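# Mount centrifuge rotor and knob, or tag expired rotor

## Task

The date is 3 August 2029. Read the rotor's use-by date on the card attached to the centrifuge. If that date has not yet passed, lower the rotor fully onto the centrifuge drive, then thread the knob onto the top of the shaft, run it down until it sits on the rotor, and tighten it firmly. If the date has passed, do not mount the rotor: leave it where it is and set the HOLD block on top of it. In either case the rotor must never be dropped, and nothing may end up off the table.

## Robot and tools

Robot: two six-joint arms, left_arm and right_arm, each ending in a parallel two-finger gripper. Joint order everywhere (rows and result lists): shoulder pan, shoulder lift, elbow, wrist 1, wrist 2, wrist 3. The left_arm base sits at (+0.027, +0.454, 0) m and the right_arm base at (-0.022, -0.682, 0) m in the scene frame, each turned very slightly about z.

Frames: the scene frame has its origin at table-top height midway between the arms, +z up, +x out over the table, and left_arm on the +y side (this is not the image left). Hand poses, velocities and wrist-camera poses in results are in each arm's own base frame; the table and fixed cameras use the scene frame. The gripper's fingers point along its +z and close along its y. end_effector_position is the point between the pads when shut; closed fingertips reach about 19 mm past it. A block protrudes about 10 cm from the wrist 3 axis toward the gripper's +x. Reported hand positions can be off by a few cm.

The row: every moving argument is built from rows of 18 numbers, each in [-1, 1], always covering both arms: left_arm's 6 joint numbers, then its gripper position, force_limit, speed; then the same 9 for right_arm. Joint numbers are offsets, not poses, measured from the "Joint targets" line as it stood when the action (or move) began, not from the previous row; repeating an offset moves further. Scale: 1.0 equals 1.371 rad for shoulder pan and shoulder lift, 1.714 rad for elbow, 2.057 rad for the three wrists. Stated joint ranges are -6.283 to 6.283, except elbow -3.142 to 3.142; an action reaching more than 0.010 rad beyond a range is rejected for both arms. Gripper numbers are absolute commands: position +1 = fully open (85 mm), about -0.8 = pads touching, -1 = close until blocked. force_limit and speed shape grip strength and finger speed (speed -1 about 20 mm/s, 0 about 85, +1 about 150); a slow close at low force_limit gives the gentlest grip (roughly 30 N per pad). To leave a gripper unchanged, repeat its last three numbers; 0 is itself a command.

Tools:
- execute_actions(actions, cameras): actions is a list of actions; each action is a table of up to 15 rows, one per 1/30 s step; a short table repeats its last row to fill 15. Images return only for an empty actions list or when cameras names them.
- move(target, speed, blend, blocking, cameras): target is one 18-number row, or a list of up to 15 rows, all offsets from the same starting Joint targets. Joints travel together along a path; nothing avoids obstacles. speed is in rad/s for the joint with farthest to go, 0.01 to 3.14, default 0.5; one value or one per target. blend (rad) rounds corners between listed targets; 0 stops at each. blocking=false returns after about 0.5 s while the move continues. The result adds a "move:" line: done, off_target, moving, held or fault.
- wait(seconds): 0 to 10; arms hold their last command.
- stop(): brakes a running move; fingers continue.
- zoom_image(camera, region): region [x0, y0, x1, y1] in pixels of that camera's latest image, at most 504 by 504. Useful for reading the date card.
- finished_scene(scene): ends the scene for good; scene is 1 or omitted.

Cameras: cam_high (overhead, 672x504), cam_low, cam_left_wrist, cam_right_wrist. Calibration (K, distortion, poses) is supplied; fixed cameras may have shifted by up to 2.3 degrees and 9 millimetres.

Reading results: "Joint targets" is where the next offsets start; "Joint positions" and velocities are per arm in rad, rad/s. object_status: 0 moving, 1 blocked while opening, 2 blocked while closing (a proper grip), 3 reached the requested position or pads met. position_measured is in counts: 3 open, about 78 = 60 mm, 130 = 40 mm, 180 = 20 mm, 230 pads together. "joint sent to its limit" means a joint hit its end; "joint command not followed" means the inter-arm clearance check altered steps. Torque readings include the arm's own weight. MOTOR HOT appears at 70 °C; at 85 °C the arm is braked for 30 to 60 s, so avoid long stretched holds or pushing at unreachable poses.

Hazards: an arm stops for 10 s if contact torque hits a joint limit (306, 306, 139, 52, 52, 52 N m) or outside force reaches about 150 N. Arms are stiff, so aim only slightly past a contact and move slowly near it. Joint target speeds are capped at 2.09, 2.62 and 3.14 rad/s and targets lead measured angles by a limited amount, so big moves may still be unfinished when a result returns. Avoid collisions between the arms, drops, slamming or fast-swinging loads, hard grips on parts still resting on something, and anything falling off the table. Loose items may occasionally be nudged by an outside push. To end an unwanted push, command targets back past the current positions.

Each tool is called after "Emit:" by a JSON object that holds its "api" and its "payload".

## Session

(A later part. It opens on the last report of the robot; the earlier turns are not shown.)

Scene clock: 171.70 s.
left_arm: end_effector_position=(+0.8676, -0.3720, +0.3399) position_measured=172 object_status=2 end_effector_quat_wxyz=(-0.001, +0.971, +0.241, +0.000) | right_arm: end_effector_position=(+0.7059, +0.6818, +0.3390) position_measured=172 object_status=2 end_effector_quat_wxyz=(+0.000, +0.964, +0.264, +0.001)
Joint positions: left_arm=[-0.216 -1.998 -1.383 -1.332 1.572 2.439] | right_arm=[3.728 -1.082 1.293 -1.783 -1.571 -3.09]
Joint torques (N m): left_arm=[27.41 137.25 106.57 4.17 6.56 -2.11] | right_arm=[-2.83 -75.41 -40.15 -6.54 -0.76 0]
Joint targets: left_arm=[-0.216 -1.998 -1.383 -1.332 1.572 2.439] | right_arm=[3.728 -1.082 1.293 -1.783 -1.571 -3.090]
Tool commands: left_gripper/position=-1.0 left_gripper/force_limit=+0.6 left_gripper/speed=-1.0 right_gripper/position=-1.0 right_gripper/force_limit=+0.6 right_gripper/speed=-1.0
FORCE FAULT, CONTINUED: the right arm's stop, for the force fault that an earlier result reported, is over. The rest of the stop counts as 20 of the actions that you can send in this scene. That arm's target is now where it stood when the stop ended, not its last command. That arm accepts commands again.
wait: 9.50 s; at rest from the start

Emit:
{"api": "move", "payload": {"target": [[0,0.0037,0.0083,-0.0093,0,0,-1,0.6,-1,0,-0.0032,-0.0085,0.0093,0,0,-1,0.6,-1],[-0.0061,-0.0004,0.0324,-0.0265,0,0.0329,-1,0.6,-1,0.0056,-0.0049,-0.0267,0.0261,0,0.038,-1,0.6,-1],[-0.0061,0.0057,0.0565,-0.0506,0,0.0329,-1,0.6,-1,0.0056,-0.0097,-0.0515,0.0499,0,0.038,-1,0.6,-1],[-0.0061,0.0094,0.0827,-0.0749,0,0.0329,-1,0.6,-1,0.0056,-0.0133,-0.0784,0.0748,0,0.038,-1,0.6,-1],[-0.0061,0.0118,0.1128,-0.1016,0,0.0329,-1,0.6,-1,0.0056,-0.0144,-0.1095,0.1014,0,0.038,-1,0.6,-1],[-0.0061,0.0118,0.1739,-0.1525,0,0.0329,-1,0.6,-1,0.0056,-0.0118,-0.1739,0.1534,0,0.038,-1,0.6,-1],[-0.0061,0.004,0.2218,-0.1872,0,0.0329,-1,0.6,-1,0.0056,-0.0024,-0.2243,0.1891,0,0.038,-1,0.6,-1],[-0.0074,0.146,0.0694,-0.1548,0,-0.0243,-1,0.6,-1,0.0451,-0.0993,-0.1127,0.1607,0,0.008,-1,0.6,-1],[-0.0188,0.2661,-0.0416,-0.1424,0,-0.0781,-1,0.6,-1,0.0858,-0.1844,-0.0234,0.143,0,-0.011,-1,0.6,-1]], "speed": [0.03,0.08,0.12,0.12,0.12,0.15,0.15,0.2,0.2], "blend": 0.008, "cameras": ["all"]}}

Emit:
{"api": "zoom_image", "payload": {"camera": "cam_high", "region": [270, 265, 340, 335]}}

Emit:
{"api": "zoom_image", "payload": {"camera": "cam_high", "region": [300, 230, 450, 380]}}

Scene clock: 179.90 s.
left_arm: end_effector_position=(+0.6627, -0.3461, +0.5603) position_measured=172 object_status=2 end_effector_quat_wxyz=(+0.000, +0.952, +0.305, +0.001) | right_arm: end_effector_position=(+0.5184, +0.6728, +0.5601) position_measured=172 object_status=2 end_effector_quat_wxyz=(+0.000, +0.944, +0.331, +0.000)
Joint positions: left_arm=[-0.242 -1.633 -1.454 -1.625 1.572 2.279] | right_arm=[3.846 -1.335 1.253 -1.489 -1.571 -3.113]
Joint torques (N m): left_arm=[21.71 114.51 112.54 14.01 3.83 -3.73] | right_arm=[10.15 -101.09 -46.78 -6.07 -3.1 -5.27]
Joint targets: left_arm=[-0.242 -1.633 -1.454 -1.625 1.572 2.278] | right_arm=[3.846 -1.335 1.253 -1.489 -1.571 -3.113]
move: done
camera_calibration:
cam_left_wrist: T_world_to_cam=[[0.577264, -0.816371, -0.0174328, -0.644512], [-0.762227, -0.54639, 0.347087, 0.140323], [-0.292877, -0.187073, -0.937671, 0.785035], [0, 0, 0, 1]] pos_world=[0.70893, -0.302632, 0.676165]
cam_right_wrist: T_world_to_cam=[[0.634518, -0.772859, -0.00864361, 0.202194], [-0.72345, -0.597815, 0.345306, 0.606414], [-0.27204, -0.21285, -0.93845, 0.939912], [0, 0, 0, 1]] pos_world=[0.566108, 0.718852, 0.67441]

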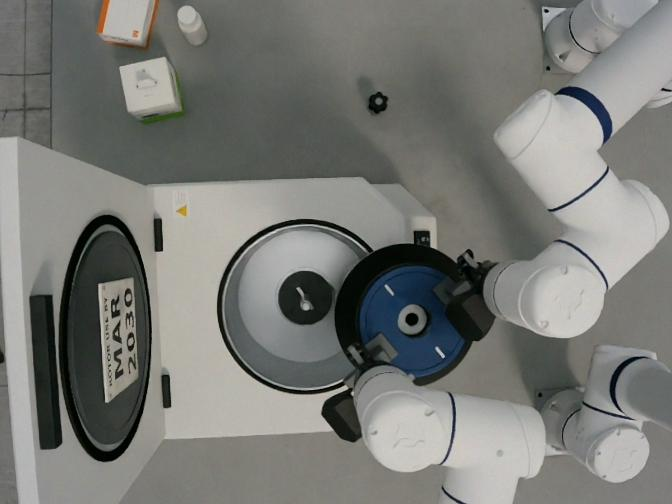

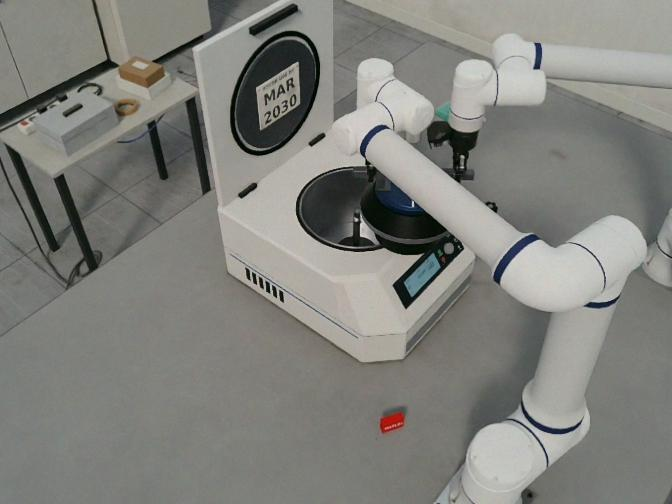

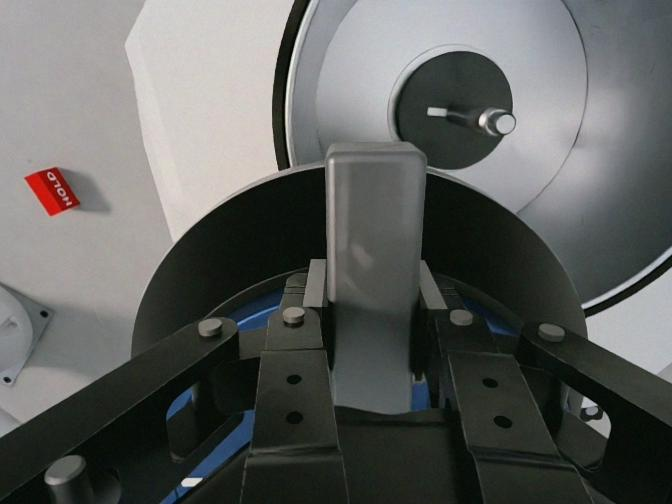

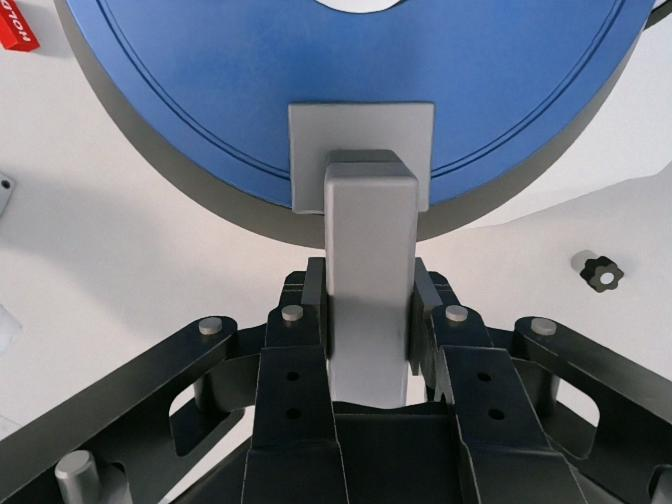

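Scaled by 7.200.

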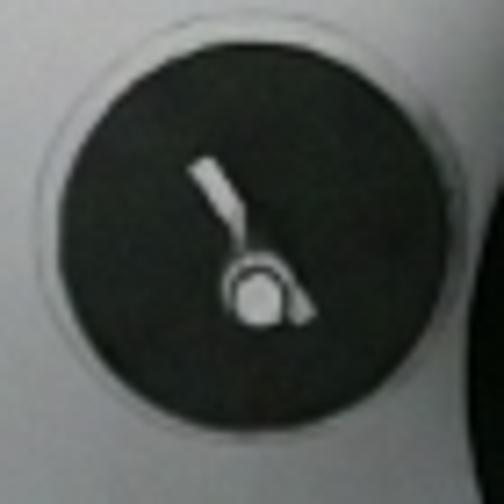

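Scaled by 3.360.

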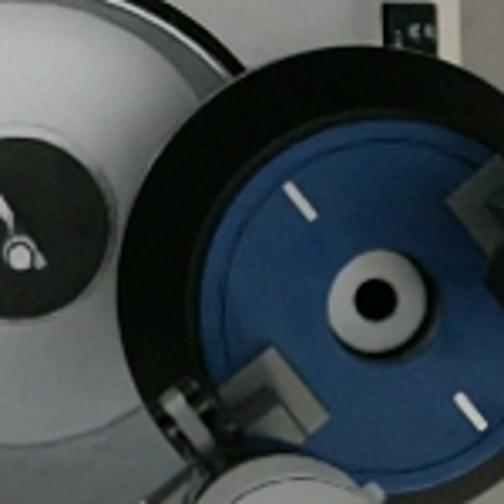

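Emit:
{"api": "move", "payload": {"target": [[0.0115,-0.1202,0.1108,-0.0124,0,0.054,-1,0.6,-1,-0.041,0.0852,-0.0893,0.0177,0,0.0192,-1,0.6,-1],[0.02,-0.2488,0.2481,-0.0411,0,0.0693,-1,0.6,-1,-0.0881,0.178,-0.1959,0.0446,0,-0.0025,-1,0.6,-1],[0.02,-0.2425,0.1897,0.0034,0,0.0693,-1,0.6,-1,-0.0881,0.1687,-0.1336,-0.001,0,-0.0025,-1,0.6,-1],[0.02,-0.2425,0.1384,0.046,0,0.0693,-1,0.6,-1,-0.0881,0.1665,-0.0798,-0.0444,0,-0.0025,-1,0.6,-1],[0.02,-0.2465,0.1018,0.0793,0,0.0693,-1,0.6,-1,-0.0881,0.1689,-0.0415,-0.0779,0,-0.0025,-1,0.6,-1],[0.02,-0.2531,0.0684,0.1115,0,0.0693,-1,0.6,-1,-0.0881,0.1744,-0.0072,-0.1101,0,-0.0025,-1,0.6,-1],[0.02,-0.2617,0.0419,0.1393,0,0.0693,-1,0.6,-1,-0.0881,0.1818,0.02,-0.1377,0,-0.0025,-1,0.6,-1]], "speed": [0.2,0.2,0.12,0.1,0.1,0.08,0.05], "blend": [0.01,0.005,0.005,0.005,0.005,0.005,0], "cameras": ["cam_high","cam_low"]}}

Emit:
{"api": "zoom_image", "payload": {"camera": "cam_high", "region": [260, 250, 360, 350]}}

Emit:
{"api": "zoom_image", "payload": {"camera": "cam_high", "region": [290, 285, 325, 320]}}

Scene clock: 188.43 s.
left_arm: end_effector_position=(+0.8658, -0.3701, +0.3452) position_measured=172 object_status=2 end_effector_quat_wxyz=(-0.001, +0.968, +0.250, +0.000) | right_arm: end_effector_position=(+0.7070, +0.6789, +0.3452) position_measured=172 object_status=2 end_effector_quat_wxyz=(+0.000, +0.961, +0.276, +0.000)
Joint positions: left_arm=[-0.215 -1.991 -1.382 -1.339 1.572 2.421] | right_arm=[3.725 -1.086 1.287 -1.772 -1.571 -3.118]
Joint torques (N m): left_arm=[25.7 92.42 64.57 6.95 3.27 5.81] | right_arm=[1.29 -115.28 -48.07 0.38 -1.04 1.08]
Joint targets: left_arm=[-0.215 -1.992 -1.383 -1.338 1.572 2.421] | right_arm=[3.725 -1.086 1.287 -1.772 -1.571 -3.118]
move: done
Images, in order (width x height): cam_high 672x504, cam_low 672x504.

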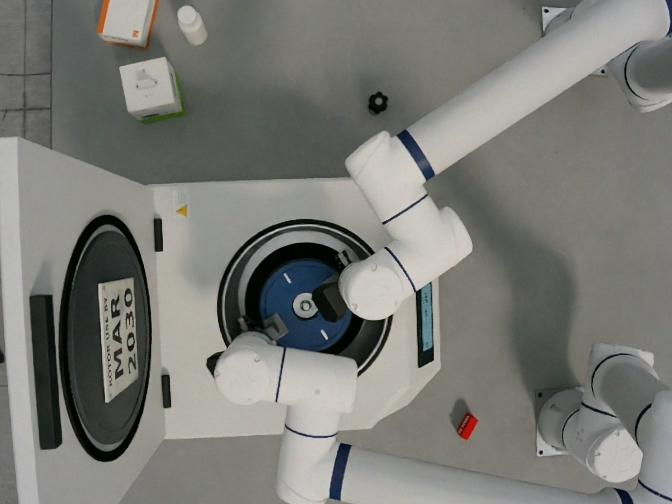

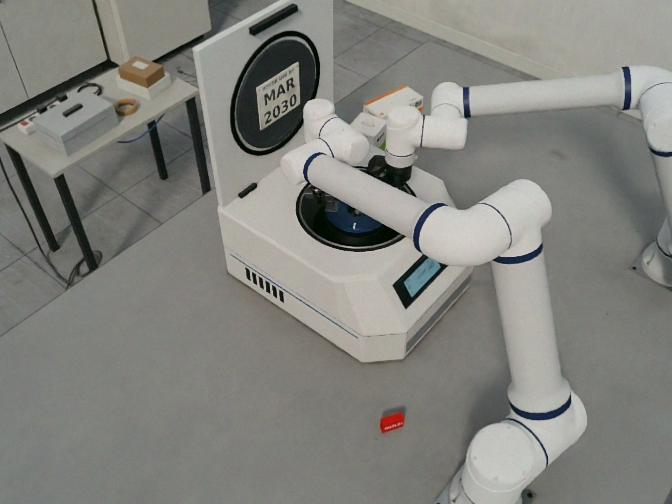

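Scaled by 5.040.

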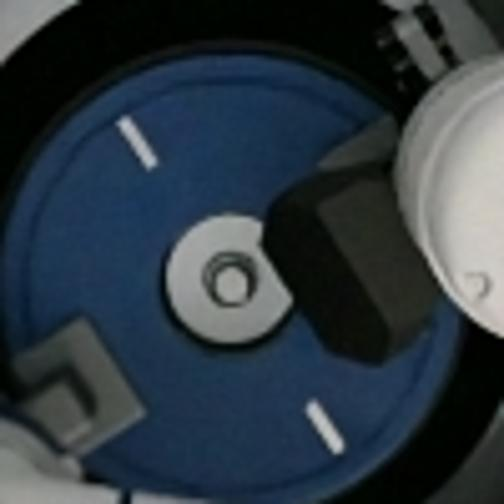

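Scaled by 14.400.

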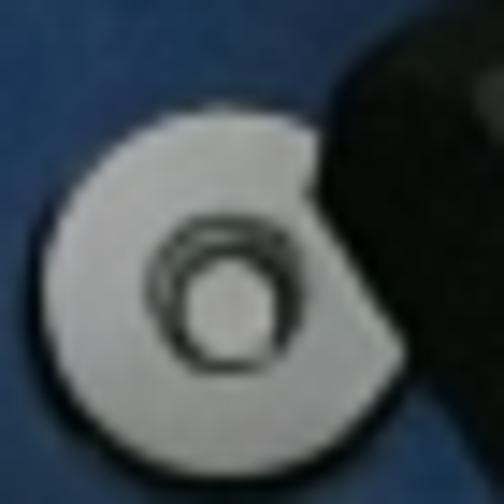

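Emit:
{"api": "move", "payload": {"target": [0,-0.0023,-0.005,0.0058,0,0,-1,0.6,-1,0,0.0019,0.0052,-0.0057,0,0,-1,0.6,-1], "speed": 0.02}}

Scene clock: 189.43 s.
left_arm: end_effector_position=(+0.8662, -0.3701, +0.3383) position_measured=172 object_status=2 end_effector_quat_wxyz=(+0.000, +0.968, +0.250, +0.001) | right_arm: end_effector_position=(+0.7072, +0.6790, +0.3386) position_measured=172 object_status=2 end_effector_quat_wxyz=(+0.000, +0.961, +0.276, +0.000)
Joint positions: left_arm=[-0.215 -1.994 -1.391 -1.326 1.572 2.421] | right_arm=[3.725 -1.084 1.296 -1.784 -1.571 -3.118]
Joint torques (N m): left_arm=[21.1 41.83 20.85 4.95 1.72 5.44] | right_arm=[2.64 -74.04 -16.67 4.81 -1.87 2.63]
Joint targets: left_arm=[-0.215 -1.995 -1.391 -1.326 1.572 2.421] | right_arm=[3.725 -1.083 1.296 -1.784 -1.571 -3.118]
move: done

Emit:
{"api": "move", "payload": {"target": [[0,0.0008,0.0017,-0.0019,0,0,-1,0.6,-1,0,-0.0007,-0.0018,0.0019,0,0,-1,0.6,-1],[-0.001,-0.0007,0.0034,-0.0023,0,0.0061,-1,0.6,-1,0.0012,0,-0.0026,0.0021,0,0.0076,-1,0.6,-1],[-0.001,-0.0016,0.0015,-0.0002,0,0.0061,-1,0.6,-1,0.0012,0.0008,-0.0006,0,0,0.0076,-1,0.6,-1]], "speed": [0.02,0.02,0.02]}}

Scene clock: 191.83 s.
left_arm: end_effector_position=(+0.8669, -0.3716, +0.3380) position_measured=172 object_status=2 end_effector_quat_wxyz=(+0.000, +0.970, +0.244, +0.001) | right_arm: end_effector_position=(+0.7065, +0.6805, +0.3384) position_measured=172 object_status=2 end_effector_quat_wxyz=(+0.000, +0.963, +0.269, +0.000)
Joint positions: left_arm=[-0.216 -1.997 -1.388 -1.327 1.572 2.434] | right_arm=[3.726 -1.083 1.295 -1.784 -1.571 -3.102]
Joint torques (N m): left_arm=[3.38 39.26 11.47 1.7 1.97 6.87] | right_arm=[0.31 -58.4 -13 0.82 -3.66 5.24]
Joint targets: left_arm=[-0.216 -1.997 -1.389 -1.327 1.572 2.434] | right_arm=[3.726 -1.082 1.295 -1.784 -1.571 -3.102]
move: done

Emit:
{"api": "move", "payload": {"target": [[0,0.0008,0.0017,-0.0019,0,0,-1,0.6,-1,0,-0.0007,-0.0018,0.0019,0,0,-1,0.6,-1],[-0.001,-0.0007,0.0034,-0.0023,0,0.0061,-1,0.6,-1,0.0012,0,-0.0026,0.0021,0,0.0076,-1,0.6,-1],[-0.001,-0.0015,0.0017,-0.0004,0,0.0061,-1,0.6,-1,0.0012,0.0007,-0.0008,0.0002,0,0.0076,-1,0.6,-1]], "speed": [0.02,0.02,0.02]}}

Scene clock: 194.03 s.
left_arm: end_effector_position=(+0.8677, -0.3731, +0.3380) position_measured=172 object_status=2 end_effector_quat_wxyz=(+0.000, +0.972, +0.237, +0.001) | right_arm: end_effector_position=(+0.7059, +0.6820, +0.3384) position_measured=172 object_status=2 end_effector_quat_wxyz=(+0.000, +0.965, +0.263, +0.000)
Joint positions: left_arm=[-0.217 -1.999 -1.385 -1.328 1.572 2.446] | right_arm=[3.728 -1.082 1.293 -1.783 -1.571 -3.087]
Joint torques (N m): left_arm=[-4.03 44.95 14.47 1.4 2.09 6.7] | right_arm=[-3.4 -52.13 -13.84 -3.76 -4.87 5.17]
Joint targets: left_arm=[-0.217 -1.999 -1.386 -1.328 1.572 2.446] | right_arm=[3.728 -1.081 1.294 -1.783 -1.571 -3.087]
move: done

Emit:
{"api": "move", "payload": {"target": [[0,0.0019,0.0041,-0.0046,0,0,-1,0.6,-1,0,-0.0016,-0.0043,0.0046,0,0,-1,0.6,-1],[0.0032,0.0072,-0.0011,-0.0035,0,-0.0216,-1,0.6,-1,-0.0039,-0.0041,-0.002,0.004,0,-0.0266,-1,0.6,-1],[0.0032,0.0053,-0.0052,0.0011,0,-0.0216,-1,0.6,-1,-0.0039,-0.0025,0.0023,-0.0006,0,-0.0266,-1,0.6,-1]], "speed": [0.03,0.04,0.02]}}

Scene clock: 198.27 s.
left_arm: end_effector_position=(+0.8652, -0.3684, +0.3388) position_measured=172 object_status=2 end_effector_quat_wxyz=(+0.000, +0.965, +0.260, +0.001) | right_arm: end_effector_position=(+0.7081, +0.6772, +0.3389) position_measured=172 object_status=2 end_effector_quat_wxyz=(+0.000, +0.958, +0.286, +0.001)
Joint positions: left_arm=[-0.213 -1.991 -1.394 -1.325 1.572 2.402] | right_arm=[3.723 -1.085 1.298 -1.784 -1.571 -3.141]
Joint torques (N m): left_arm=[40.51 57.41 41.54 8.5 1.9 -2.7] | right_arm=[-13.02 -91.22 -24.59 7.55 -3.97 -4.78]
Joint targets: left_arm=[-0.213 -1.992 -1.395 -1.325 1.572 2.402] | right_arm=[3.723 -1.085 1.298 -1.784 -1.571 -3.141]
move: done

Emit:
{"api": "move", "payload": {"target": [-0.0001,0.001,-0.0016,0.0006,0,-0.0001,-1,0.6,-1,0.0006,-0.0008,0.0014,-0.0006,0,0.0004,-1,0.6,-1], "speed": 0.01}}

Emit:
{"api": "move", "payload": {"target": [-0.0012,-0.0018,0.0021,-0.0005,0,0.0077,-1,0.6,-1,0.0015,0.0008,-0.001,0.0003,0,0.0095,-1,0.6,-1], "speed": 0.02}}

Emit:
{"api": "move", "payload": {"target": [-0.0012,-0.0018,0.0021,-0.0005,0,0.0077,-1,0.6,-1,0.0015,0.0008,-0.001,0.0003,0,0.0095,-1,0.6,-1], "speed": 0.02}}

Scene clock: 200.53 s.
left_arm: end_effector_position=(+0.8642, -0.3682, +0.3381) position_measured=172 object_status=2 end_effector_quat_wxyz=(+0.000, +0.965, +0.260, +0.001) | right_arm: end_effector_position=(+0.7069, +0.6773, +0.3379) position_measured=172 object_status=2 end_effector_quat_wxyz=(+0.000, +0.958, +0.286, +0.000)
Joint positions: left_arm=[-0.213 -1.99 -1.397 -1.324 1.572 2.401] | right_arm=[3.723 -1.086 1.3 -1.786 -1.571 -3.14]
Joint torques (N m): left_arm=[17.79 40.02 4.06 3.64 1.55 -3.49] | right_arm=[11.84 -95.37 -6.1 19.75 -3.35 4.28]
Joint targets: left_arm=[-0.213 -1.990 -1.397 -1.324 1.572 2.401] | right_arm=[3.724 -1.086 1.300 -1.786 -1.571 -3.140]
move: done

Scene clock: 201.77 s.
left_arm: end_effector_position=(+0.8650, -0.3700, +0.3380) position_measured=172 object_status=2 end_effector_quat_wxyz=(+0.000, +0.968, +0.252, +0.001) | right_arm: end_effector_position=(+0.7060, +0.6791, +0.3379) position_measured=172 object_status=2 end_effector_quat_wxyz=(+0.000, +0.961, +0.278, +0.000)
Joint positions: left_arm=[-0.215 -1.993 -1.394 -1.325 1.572 2.417] | right_arm=[3.726 -1.085 1.299 -1.785 -1.571 -3.121]
Joint torques (N m): left_arm=[5.64 12.21 27.47 -2.75 2.06 6.33] | right_arm=[9.44 -73.13 -30.3 23.86 -2.94 4.82]
Joint targets: left_arm=[-0.215 -1.993 -1.394 -1.325 1.572 2.417] | right_arm=[3.726 -1.085 1.299 -1.785 -1.571 -3.121]
move: done

Scene clock: 203.00 s.
left_arm: end_effector_position=(+0.8660, -0.3718, +0.3380) position_measured=172 object_status=2 end_effector_quat_wxyz=(+0.000, +0.970, +0.244, +0.001) | right_arm: end_effector_position=(+0.7051, +0.6809, +0.3380) position_measured=172 object_status=2 end_effector_quat_wxyz=(+0.000, +0.963, +0.270, +0.000)
Joint positions: left_arm=[-0.216 -1.995 -1.39 -1.326 1.572 2.433] | right_arm=[3.728 -1.084 1.297 -1.784 -1.571 -3.102]
Joint torques (N m): left_arm=[-0.2 15.07 27.38 -3.64 2.16 6.26] | right_arm=[7.2 -66.08 -34.03 16.56 -2.59 4.07]
Joint targets: left_arm=[-0.216 -1.995 -1.390 -1.326 1.572 2.433] | right_arm=[3.728 -1.084 1.297 -1.784 -1.571 -3.101]
move: done

Emit:
{"api": "move", "payload": {"target": [[0,0.0019,0.0041,-0.0046,0,0,-1,0.6,-1,0,-0.0016,-0.0043,0.0046,0,0,-1,0.6,-1],[0.0037,0.0075,-0.0024,-0.003,0,-0.0239,-1,0.6,-1,-0.0047,-0.0041,-0.0012,0.0037,0,-0.0295,-1,0.6,-1],[0.0037,0.0056,-0.0065,0.0016,0,-0.0239,-1,0.6,-1,-0.0047,-0.0025,0.0031,-0.0009,0,-0.0295,-1,0.6,-1]], "speed": [0.03,0.04,0.02]}}

Scene clock: 205.60 s.
left_arm: end_effector_position=(+0.8638, -0.3681, +0.3436) position_measured=172 object_status=2 end_effector_quat_wxyz=(-0.001, +0.965, +0.261, +0.000) | right_arm: end_effector_position=(+0.7071, +0.6780, +0.3400) position_measured=172 object_status=2 end_effector_quat_wxyz=(+0.001, +0.959, +0.284, -0.001)
Joint positions: left_arm=[-0.213 -1.988 -1.391 -1.333 1.572 2.4] | right_arm=[3.724 -1.084 1.294 -1.778 -1.571 -3.136]
Joint torques (N m): left_arm=[23.73 177.03 109.78 6.07 1.82 -3.63] | right_arm=[-3.14 -76.8 -40.53 -6.56 -0.69 0.05]
Joint targets: left_arm=[-0.213 -1.987 -1.391 -1.333 1.572 2.399] | right_arm=[3.724 -1.084 1.294 -1.778 -1.571 -3.136]
Tool commands: left_gripper/position=-1.0 left_gripper/force_limit=+0.6 left_gripper/speed=-1.0 right_gripper/position=-1.0 right_gripper/force_limit=+0.6 right_gripper/speed=-1.0
FORCE FAULT: contact force on the right arm reached its limit, and that arm stopped. The contact can be on any part of that arm, not only on its tool. That arm's remaining commands of this call were not run. That arm is still stopped at the end of this call. That arm stays stopped for about 10 more seconds. Until then a move that you send moves the other arm only, and its call returns only when the move has ended. Once the stop has ended, the next robot result says so. If the stop ends while you think or write, that arm runs what you send next, counted from new Joint targets: where its joints stand when the stop ends. While its stop runs, that arm takes no new command, but its gripper still runs the gripper command that each later call begins with. Until it ends, the stop uses up actions while you think or wait. An arm that is not stopped still takes commands.
move: fault (right_arm), off_target (left_arm; braked at the fault stop of right_arm); path passed 1 of 3 targets; left_arm: the wrist 3 is farthest, 0.016 rad from its target; right_arm: the wrist 3 is farthest, 0.026 rad from its target

Emit:
{"api": "wait", "payload": {"seconds": 9.7, "cameras": ["cam_high", "cam_right_wrist", "cam_left_wrist"]}}

Emit:
{"api": "zoom_image", "payload": {"camera": "cam_high", "region": [290, 285, 325, 320]}}

Emit:
{"api": "zoom_image", "payload": {"camera": "cam_high", "region": [260, 250, 360, 350]}}

Scene clock: 215.97 s.
left_arm: end_effector_position=(+0.8639, -0.3681, +0.3440) position_measured=172 object_status=2 end_effector_quat_wxyz=(+0.000, +0.965, +0.262, +0.001) | right_arm: end_effector_position=(+0.7071, +0.6780, +0.3400) position_measured=172 object_status=2 end_effector_quat_wxyz=(+0.001, +0.959, +0.284, -0.001)
Joint positions: left_arm=[-0.213 -1.987 -1.391 -1.333 1.572 2.399] | right_arm=[3.724 -1.084 1.294 -1.778 -1.571 -3.136]
Joint torques (N m): left_arm=[23.8 192.98 141.93 7.1 2.11 -3.03] | right_arm=[-3.31 -77.35 -40.37 -6.45 -0.75 -0.17]
Joint targets: left_arm=[-0.213 -1.987 -1.391 -1.333 1.572 2.399] | right_arm=[3.724 -1.084 1.294 -1.778 -1.571 -3.136]
Tool commands: left_gripper/position=-1.0 left_gripper/force_limit=+0.6 left_gripper/speed=-1.0 right_gripper/position=-1.0 right_gripper/force_limit=+0.6 right_gripper/speed=-1.0
FORCE FAULT, CONTINUED: the right arm's stop, for the force fault that an earlier result reported, is over. The rest of the stop counts as 20 of the actions that you can send in this scene. That arm's target is now where it stood when the stop ended, not its last command. That arm accepts commands again.
wait: 9.70 s; at rest from the start
camera_calibration:
cam_left_wrist: T_world_to_cam=[[0.50003, -0.865834, -0.0173641, -0.733821], [-0.809196, -0.474275, 0.346792, 0.424111], [-0.3085, -0.159355, -0.937781, 0.6608], [0, 0, 0, 1]] pos_world=[0.913978, -0.328919, 0.459865]
cam_right_wrist: T_world_to_cam=[[0.555676, -0.831354, -0.008617, 0.179989], [-0.778036, -0.523636, 0.347082, 0.809683], [-0.29306, -0.186161, -0.937795, 0.782345], [0, 0, 0, 1]] pos_world=[0.75922, 0.719255, 0.454204]
Images, in order (width x height): cam_high 672x504, cam_left_wrist 672x504, cam_right_wrist 672x504.

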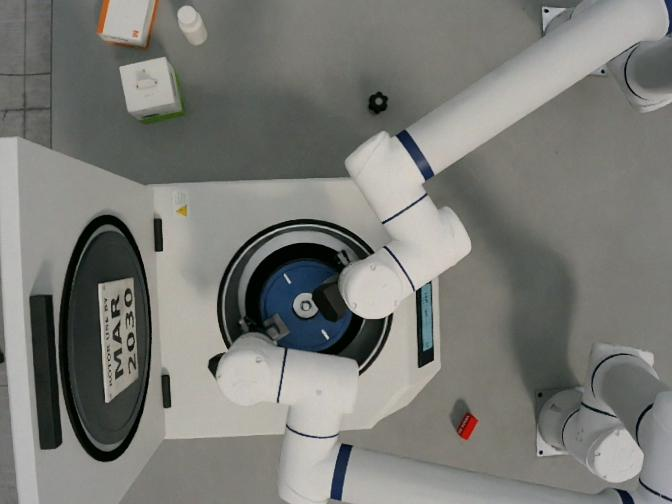

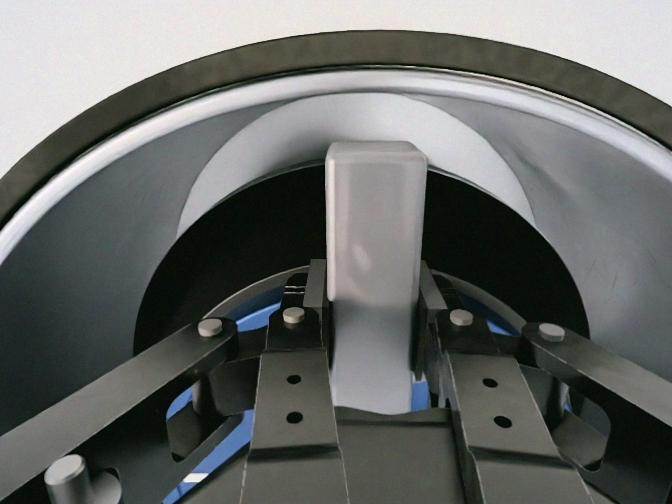

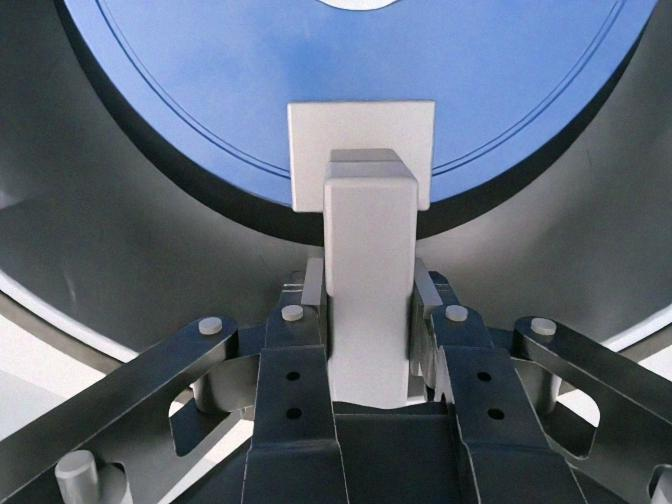

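Scaled by 14.400.

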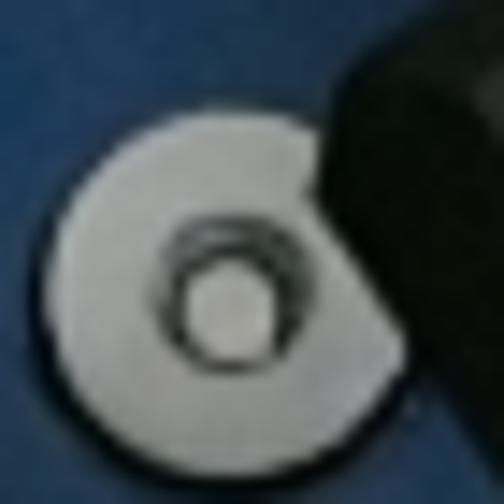

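Scaled by 5.040.

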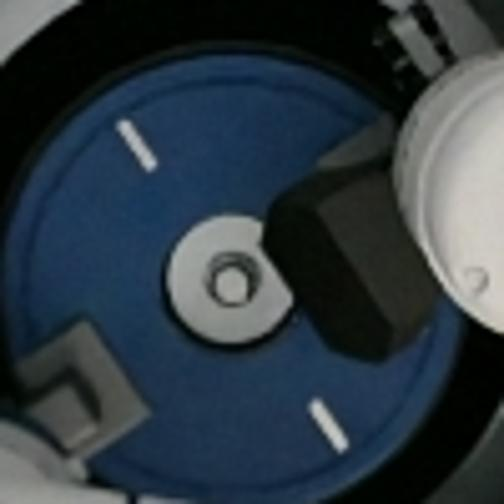

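Emit:
{"api": "move", "payload": {"target": [[0,0,0,0,0,0,-1,0.6,-1,0,-0.0011,-0.0029,0.0032,0,0,-1,0.6,-1],[0.0012,0.0013,0.0006,-0.0021,0,-0.005,-1,0.6,-1,-0.0021,-0.0028,-0.0032,0.0032,0,-0.0104,-1,0.6,-1]], "speed": 0.02, "cameras": ["cam_high"]}}

Emit:
{"api": "zoom_image", "payload": {"camera": "cam_high", "region": [290, 285, 325, 320]}}

Scene clock: 218.67 s.
left_arm: end_effector_position=(+0.8635, -0.3664, +0.3458) position_measured=172 object_status=2 end_effector_quat_wxyz=(-0.001, +0.964, +0.267, +0.000) | right_arm: end_effector_position=(+0.7088, +0.6758, +0.3466) position_measured=172 object_status=2 end_effector_quat_wxyz=(+0.000, +0.956, +0.293, +0.000)
Joint positions: left_arm=[-0.211 -1.986 -1.39 -1.338 1.572 2.389] | right_arm=[3.721 -1.088 1.289 -1.772 -1.571 -3.157]
Joint torques (N m): left_arm=[40.79 118.41 84.28 1.1 1.84 -2.42] | right_arm=[-13.18 -160.09 -75.93 10.67 -0.68 -3.44]
Joint targets: left_arm=[-0.211 -1.986 -1.390 -1.338 1.572 2.389] | right_arm=[3.721 -1.088 1.288 -1.772 -1.571 -3.157]
move: done
Images, in order (width x height): cam_high 672x504.

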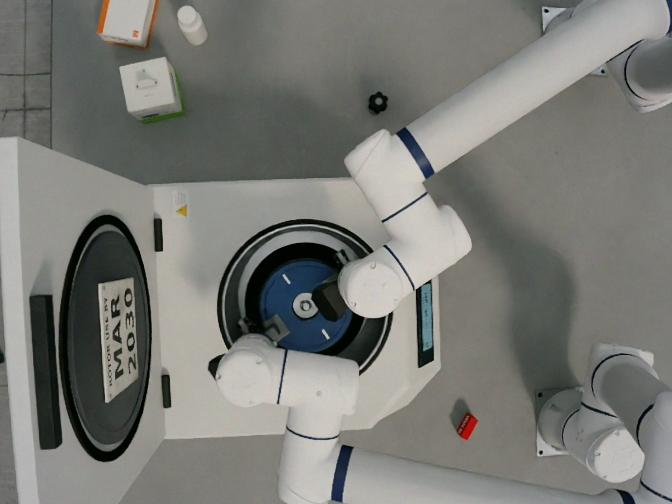

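Scaled by 14.400.

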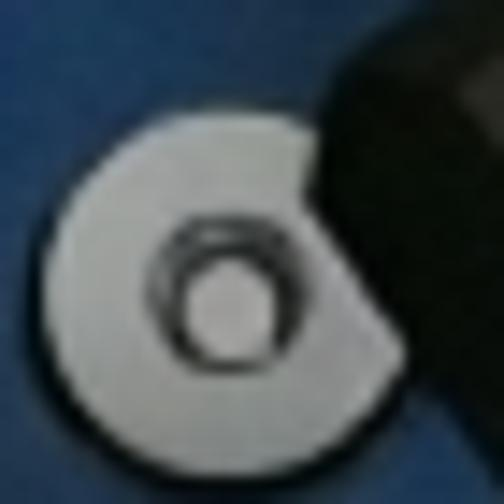

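Emit:
{"api": "move", "payload": {"target": [0,-0.0023,-0.0053,0.006,0,0,-1,0.6,-1,0,0.002,0.0055,-0.0059,0,0,-1,0.6,-1], "speed": 0.02}}

Scene clock: 219.67 s.
left_arm: end_effector_position=(+0.8636, -0.3664, +0.3384) position_measured=172 object_status=2 end_effector_quat_wxyz=(-0.001, +0.964, +0.267, +0.000) | right_arm: end_effector_position=(+0.7089, +0.6758, +0.3392) position_measured=172 object_status=2 end_effector_quat_wxyz=(+0.000, +0.956, +0.293, +0.000)
Joint positions: left_arm=[-0.211 -1.989 -1.399 -1.326 1.572 2.389] | right_arm=[3.721 -1.086 1.298 -1.784 -1.571 -3.157]
Joint torques (N m): left_arm=[38.3 73.38 48.14 5.54 3.62 -2.47] | right_arm=[-10.97 -130.73 -52.34 3.06 -0.88 -3.58]
Joint targets: left_arm=[-0.211 -1.989 -1.399 -1.325 1.572 2.389] | right_arm=[3.721 -1.086 1.298 -1.784 -1.571 -3.157]
move: done

Emit:
{"api": "move", "payload": {"target": [0,-0.0003,-0.0007,0.0008,0,0,-1,0.6,-1,0,0.0003,0.0008,-0.0008,0,0,-1,0.6,-1], "speed": 0.01}}

Scene clock: 220.47 s.
left_arm: end_effector_position=(+0.8636, -0.3664, +0.3373) position_measured=172 object_status=2 end_effector_quat_wxyz=(-0.001, +0.964, +0.267, +0.000) | right_arm: end_effector_position=(+0.7089, +0.6758, +0.3380) position_measured=172 object_status=2 end_effector_quat_wxyz=(+0.000, +0.956, +0.293, +0.000)
Joint positions: left_arm=[-0.211 -1.989 -1.4 -1.324 1.572 2.389] | right_arm=[3.721 -1.085 1.299 -1.786 -1.571 -3.157]
Joint torques (N m): left_arm=[38.85 74.62 50.3 5.33 6.21 -2.12] | right_arm=[-8.89 -128.77 -51.31 3.42 -0.87 -3.27]
Joint targets: left_arm=[-0.211 -1.989 -1.400 -1.324 1.572 2.389] | right_arm=[3.721 -1.085 1.299 -1.786 -1.571 -3.157]
move: done

Emit:
{"api": "move", "payload": {"target": [0,-0.0005,-0.0013,0.0014,0,0,-1,0.6,-1,0,0.0006,0.0016,-0.0017,0,0,-1,0.6,-1], "speed": 0.01}}

Emit:
{"api": "move", "payload": {"target": [0,-0.0003,-0.0005,0.0006,0,0,-1,0.6,-1,0,0.0002,0.0006,-0.0006,0,0,-1,0.6,-1], "speed": 0.01}}

Scene clock: 221.33 s.
left_arm: end_effector_position=(+0.8636, -0.3664, +0.3355) position_measured=172 object_status=2 end_effector_quat_wxyz=(-0.001, +0.964, +0.267, +0.000) | right_arm: end_effector_position=(+0.7089, +0.6758, +0.3358) position_measured=172 object_status=2 end_effector_quat_wxyz=(+0.000, +0.956, +0.293, +0.000)
Joint positions: left_arm=[-0.211 -1.99 -1.402 -1.321 1.572 2.389] | right_arm=[3.721 -1.084 1.302 -1.789 -1.571 -3.157]
Joint torques (N m): left_arm=[37.35 85.83 58.27 5.88 6.33 -2.25] | right_arm=[-6.98 -123.26 -48.35 1.63 -0.93 -3.21]
Joint targets: left_arm=[-0.211 -1.990 -1.402 -1.321 1.572 2.389] | right_arm=[3.721 -1.084 1.302 -1.789 -1.571 -3.157]
move: done

Scene clock: 222.03 s.
left_arm: end_effector_position=(+0.8636, -0.3664, +0.3347) position_measured=172 object_status=2 end_effector_quat_wxyz=(-0.001, +0.964, +0.267, +0.000) | right_arm: end_effector_position=(+0.7088, +0.6758, +0.3349) position_measured=172 object_status=2 end_effector_quat_wxyz=(+0.000, +0.956, +0.293, +0.000)
Joint positions: left_arm=[-0.211 -1.99 -1.403 -1.32 1.572 2.389] | right_arm=[3.721 -1.084 1.303 -1.79 -1.571 -3.157]
Joint torques (N m): left_arm=[33.6 86.42 59.32 6.33 6.14 -1.99] | right_arm=[-4.56 -120.34 -46.99 2.84 -0.74 -3.29]
Joint targets: left_arm=[-0.211 -1.990 -1.403 -1.320 1.572 2.389] | right_arm=[3.721 -1.084 1.303 -1.790 -1.571 -3.157]
move: done

Emit:
{"api": "move", "payload": {"target": [0,-0.0003,-0.0006,0.0007,0,0,-1,0.6,-1,0,0.0002,0.0006,-0.0007,0,0,-1,0.6,-1], "speed": 0.01}}

Emit:
{"api": "move", "payload": {"target": [0,-0.0002,-0.0006,0.0007,0,0,-1,0.6,-1,0,0.0003,0.0006,-0.0007,0,0,-1,0.6,-1], "speed": 0.01}}

Scene clock: 222.87 s.
left_arm: end_effector_position=(+0.8637, -0.3664, +0.3339) position_measured=172 object_status=2 end_effector_quat_wxyz=(-0.001, +0.964, +0.267, +0.000) | right_arm: end_effector_position=(+0.7089, +0.6758, +0.3342) position_measured=172 object_status=2 end_effector_quat_wxyz=(+0.000, +0.956, +0.293, +0.000)
Joint positions: left_arm=[-0.211 -1.991 -1.404 -1.318 1.572 2.389] | right_arm=[3.721 -1.084 1.304 -1.792 -1.571 -3.157]
Joint torques (N m): left_arm=[31.7 58.96 39.58 6.3 6.1 -2.28] | right_arm=[-2.46 -105.25 -35.28 2.74 -1.34 -2.97]
Joint targets: left_arm=[-0.211 -1.991 -1.404 -1.318 1.572 2.389] | right_arm=[3.721 -1.084 1.304 -1.792 -1.571 -3.157]
move: done

Scene clock: 223.57 s.
left_arm: end_effector_position=(+0.8637, -0.3664, +0.3332) position_measured=172 object_status=2 end_effector_quat_wxyz=(-0.001, +0.964, +0.267, +0.000) | right_arm: end_effector_position=(+0.7089, +0.6759, +0.3334) position_measured=172 object_status=2 end_effector_quat_wxyz=(+0.000, +0.956, +0.293, +0.001)
Joint positions: left_arm=[-0.211 -1.991 -1.405 -1.317 1.572 2.389] | right_arm=[3.721 -1.083 1.305 -1.793 -1.571 -3.157]
Joint torques (N m): left_arm=[27.77 27.65 14.32 5.5 5.95 -2.34] | right_arm=[-2.73 -71.95 -18.27 3.03 -2.85 -2.97]
Joint targets: left_arm=[-0.211 -1.991 -1.405 -1.317 1.572 2.389] | right_arm=[3.721 -1.083 1.305 -1.793 -1.571 -3.157]
move: done

Emit:
{"api": "move", "payload": {"target": [[0,-0.0002,-0.0006,0.0007,0,0,-1,0.6,-1,0,0.0003,0.0006,-0.0007,0,0,-1,0.6,-1],[0,-0.0002,-0.0006,0.0007,0,0,-0.2,0.6,-1,0,0.0003,0.0006,-0.0007,0,0,-0.2,0.6,-1]], "speed": 0.01, "cameras": ["all"]}}

Emit:
{"api": "zoom_image", "payload": {"camera": "cam_high", "region": [260, 250, 360, 350]}}

Emit:
{"api": "zoom_image", "payload": {"camera": "cam_low", "region": [290, 165, 420, 255]}}

Scene clock: 225.10 s.
left_arm: end_effector_position=(+0.8637, -0.3664, +0.3322) position_measured=154 object_status=0 end_effector_quat_wxyz=(-0.001, +0.964, +0.267, +0.000) | right_arm: end_effector_position=(+0.7089, +0.6758, +0.3322) position_measured=154 object_status=0 end_effector_quat_wxyz=(+0.000, +0.956, +0.293, +0.000)
Joint positions: left_arm=[-0.211 -1.991 -1.406 -1.315 1.572 2.389] | right_arm=[3.721 -1.083 1.306 -1.795 -1.571 -3.157]
Joint torques (N m): left_arm=[-6.4 127.95 92.48 4.52 -1.96 -2.17] | right_arm=[-7.06 -86.45 -49.74 -11.59 1.59 -2.68]
Joint targets: left_arm=[-0.211 -1.991 -1.406 -1.315 1.572 2.389] | right_arm=[3.721 -1.083 1.306 -1.795 -1.571 -3.157]
move: done
camera_calibration:
cam_left_wrist: T_world_to_cam=[[0.510331, -0.859788, -0.0180909, -0.739002], [-0.803067, -0.483979, 0.34763, 0.419571], [-0.307644, -0.162878, -0.937457, 0.647804], [0, 0, 0, 1]] pos_world=[0.913372, -0.326808, 0.448064]
cam_right_wrist: T_world_to_cam=[[0.570967, -0.820928, -0.00861685, 0.159269], [-0.768916, -0.538411, 0.344793, 0.816983], [-0.287689, -0.19024, -0.938639, 0.774344], [0, 0, 0, 1]] pos_world=[0.760024, 0.717932, 0.446512]

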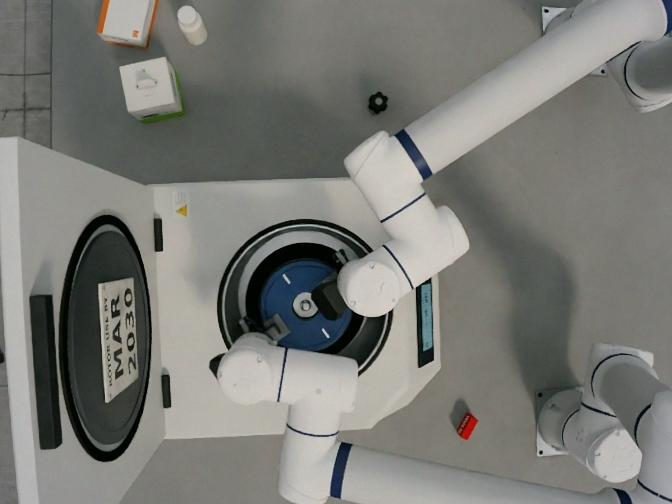

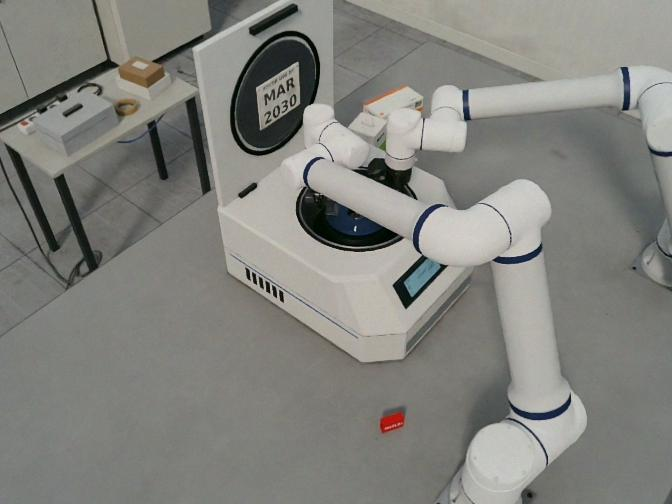

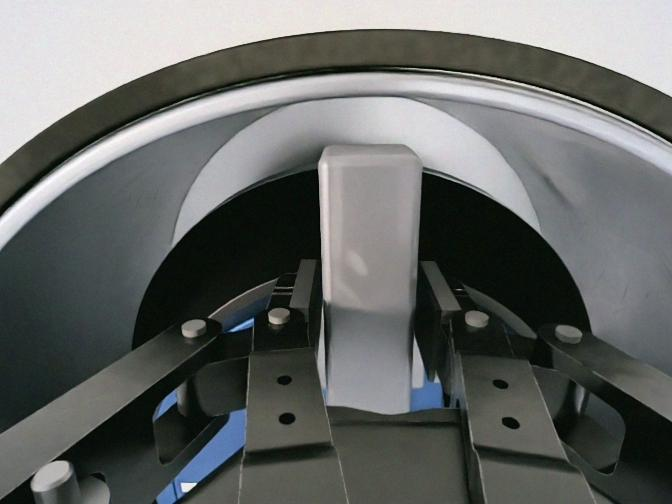

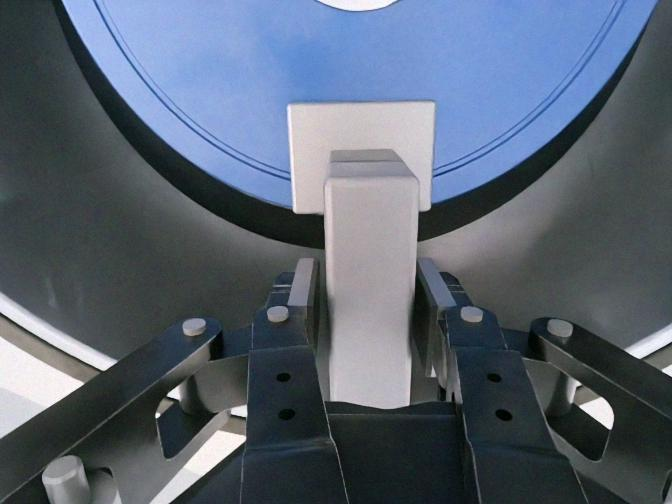

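Scaled by 5.040.

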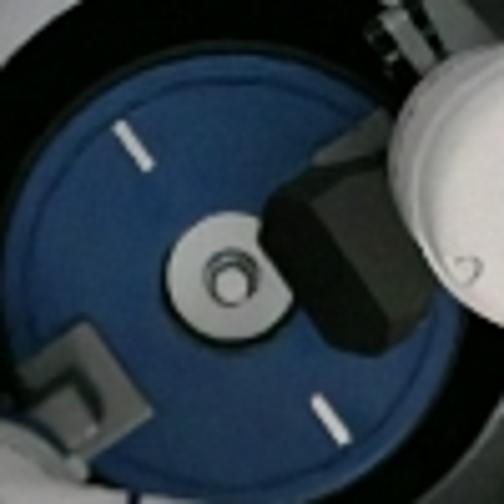

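Scaled by 3.877.

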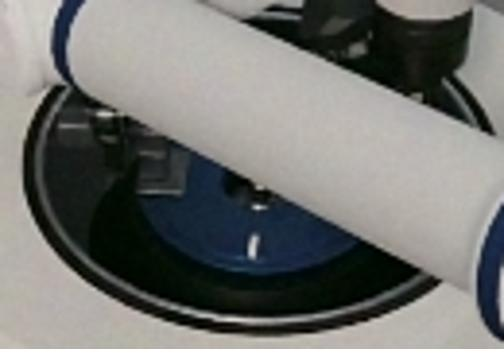

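Emit:
{"api": "move", "payload": {"target": [[0,0,0,0,0,0,0.1,0.6,-0.5,0,0,0,0,0,0,0.1,0.6,-0.5],[0,0.0148,0.0432,-0.046,0,0,0.1,0.6,-0.5,0,-0.0123,-0.0449,0.0462,0,0,0.1,0.6,-0.5],[0,0.0229,0.0954,-0.0949,0,0,0.1,0.6,-0.5,0,-0.0185,-0.0991,0.0955,0,0,0.1,0.6,-0.5],[0.2553,0.0229,0.0954,-0.0949,0,0,0.1,0.6,-0.5,-0.3649,-0.419,0.3369,-0.0009,0,-0.9966,0.1,0.6,-0.5],[0.2553,0.0229,0.0954,-0.0949,0,0,0.1,0.6,-0.5,-0.3649,-0.3277,0.4662,-0.1695,0,-0.9966,0.1,0.6,-0.5]], "speed": [0.3,0.1,0.3,1.0,0.6], "blend": [0,0.01,0.02,0.03,0], "cameras": ["all"]}}

Emit:
{"api": "zoom_image", "payload": {"camera": "cam_high", "region": [210, 210, 400, 400]}}

Emit:
{"api": "zoom_image", "payload": {"camera": "cam_low", "region": [280, 155, 430, 255]}}

Scene clock: 232.43 s.
left_arm: end_effector_position=(+0.9367, -0.0480, +0.4496) position_measured=117 object_status=3 end_effector_quat_wxyz=(-0.001, +0.902, +0.431, +0.000) | right_arm: end_effector_position=(+0.6054, +0.2258, +0.2204) position_measured=117 object_status=3 end_effector_quat_wxyz=(+0.000, +0.478, +0.878, +0.000)
Joint positions: left_arm=[0.139 -1.96 -1.243 -1.511 1.572 2.389] | right_arm=[3.221 -1.532 2.105 -2.143 -1.571 -5.208]
Joint torques (N m): left_arm=[17.54 124.49 94.02 1.32 1.78 -1.14] | right_arm=[-14.4 -29.02 -25.49 -11.21 -2.82 -4.81]
Joint targets: left_arm=[0.139 -1.960 -1.243 -1.511 1.572 2.389] | right_arm=[3.221 -1.532 2.105 -2.143 -1.571 -5.208]
move: done
camera_calibration:
cam_left_wrist: T_world_to_cam=[[0.774296, -0.632559, -0.0183143, -0.73653], [-0.588223, -0.730095, 0.347785, 0.378364], [-0.233366, -0.258515, -0.937396, 0.757996], [0, 0, 0, 1]] pos_world=[0.969745, 0.0062959, 0.565464]
cam_right_wrist: T_world_to_cam=[[0.8327, 0.553632, -0.0100816, -0.620567], [0.522439, -0.77949, 0.345619, -0.193823], [0.183487, -0.293064, -0.938321, 0.291876], [0, 0, 0, 1]] pos_world=[0.564451, 0.278021, 0.334606]

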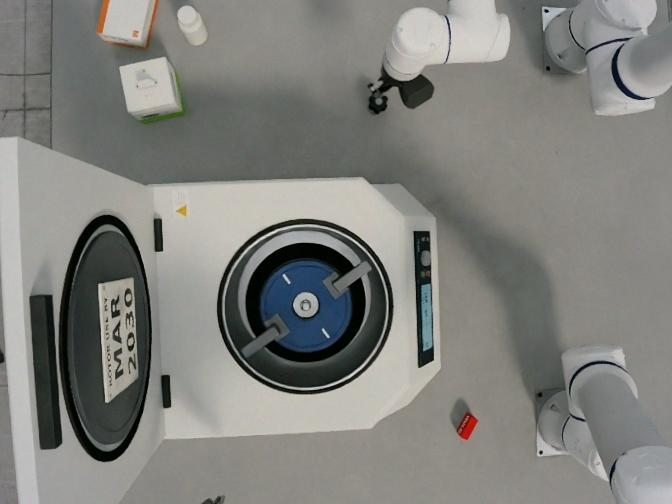

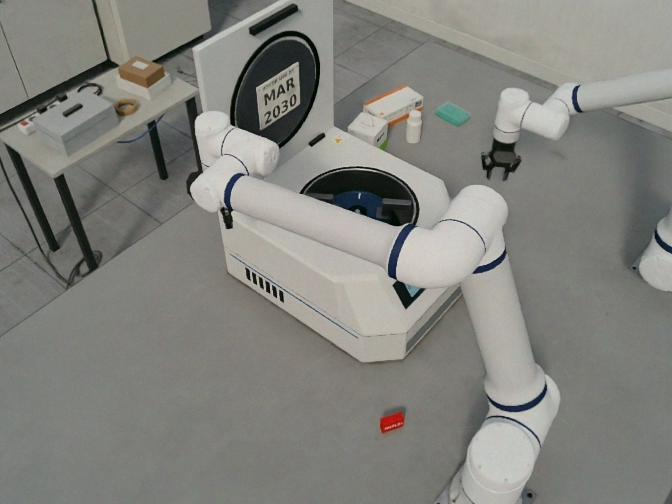

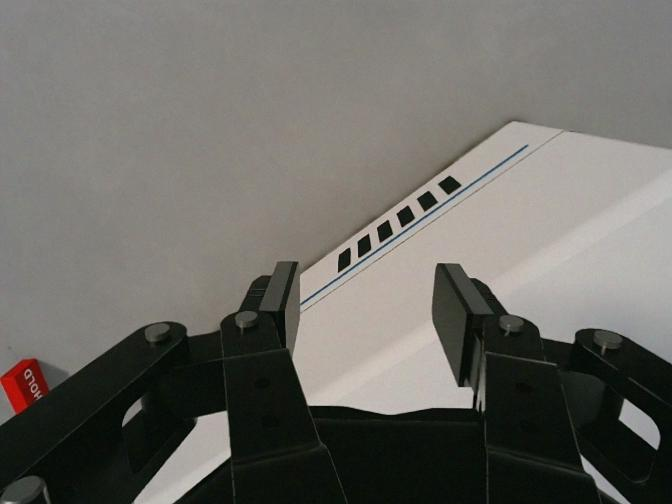

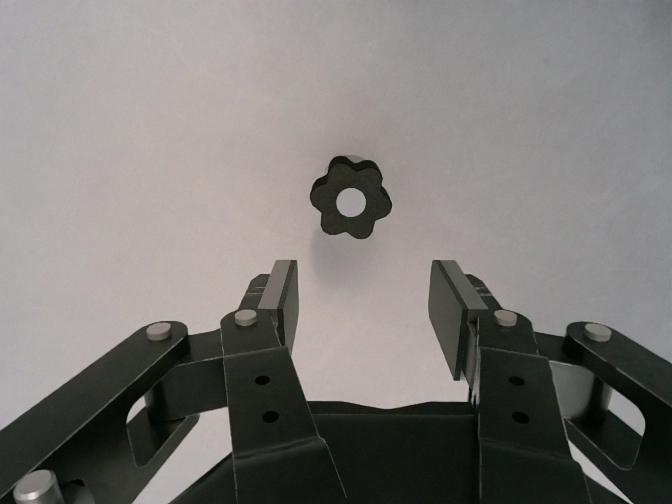

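Scaled by 2.653.

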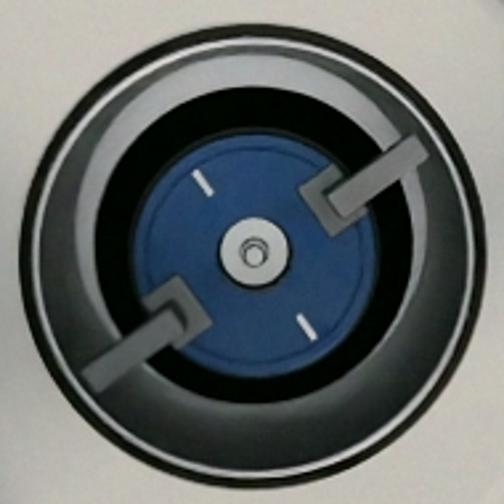

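Scaled by 3.360.

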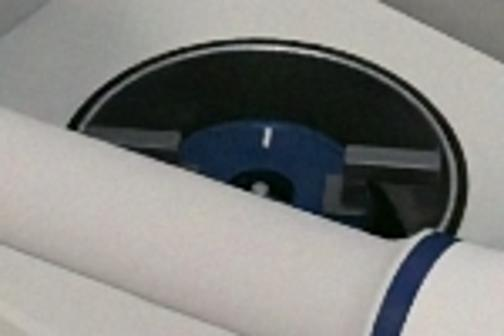

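Emit:
{"api": "zoom_image", "payload": {"camera": "cam_right_wrist", "region": [290, 130, 410, 260]}}

Emit:
{"api": "zoom_image", "payload": {"camera": "cam_low", "region": [465, 130, 545, 200]}}

Scaled by 3.877.

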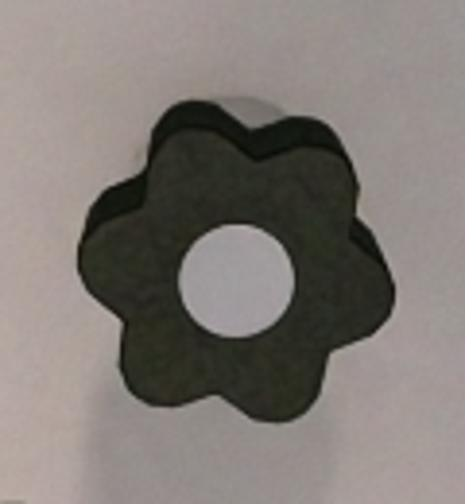

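Scaled by 6.300.

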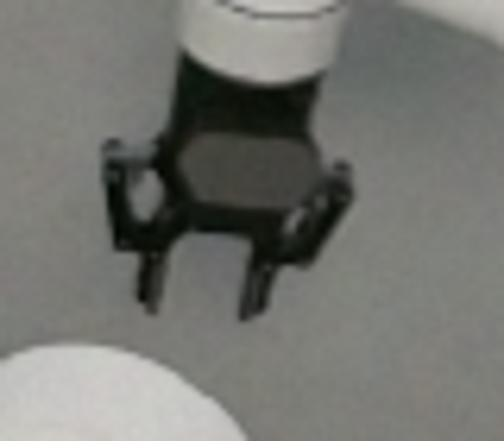

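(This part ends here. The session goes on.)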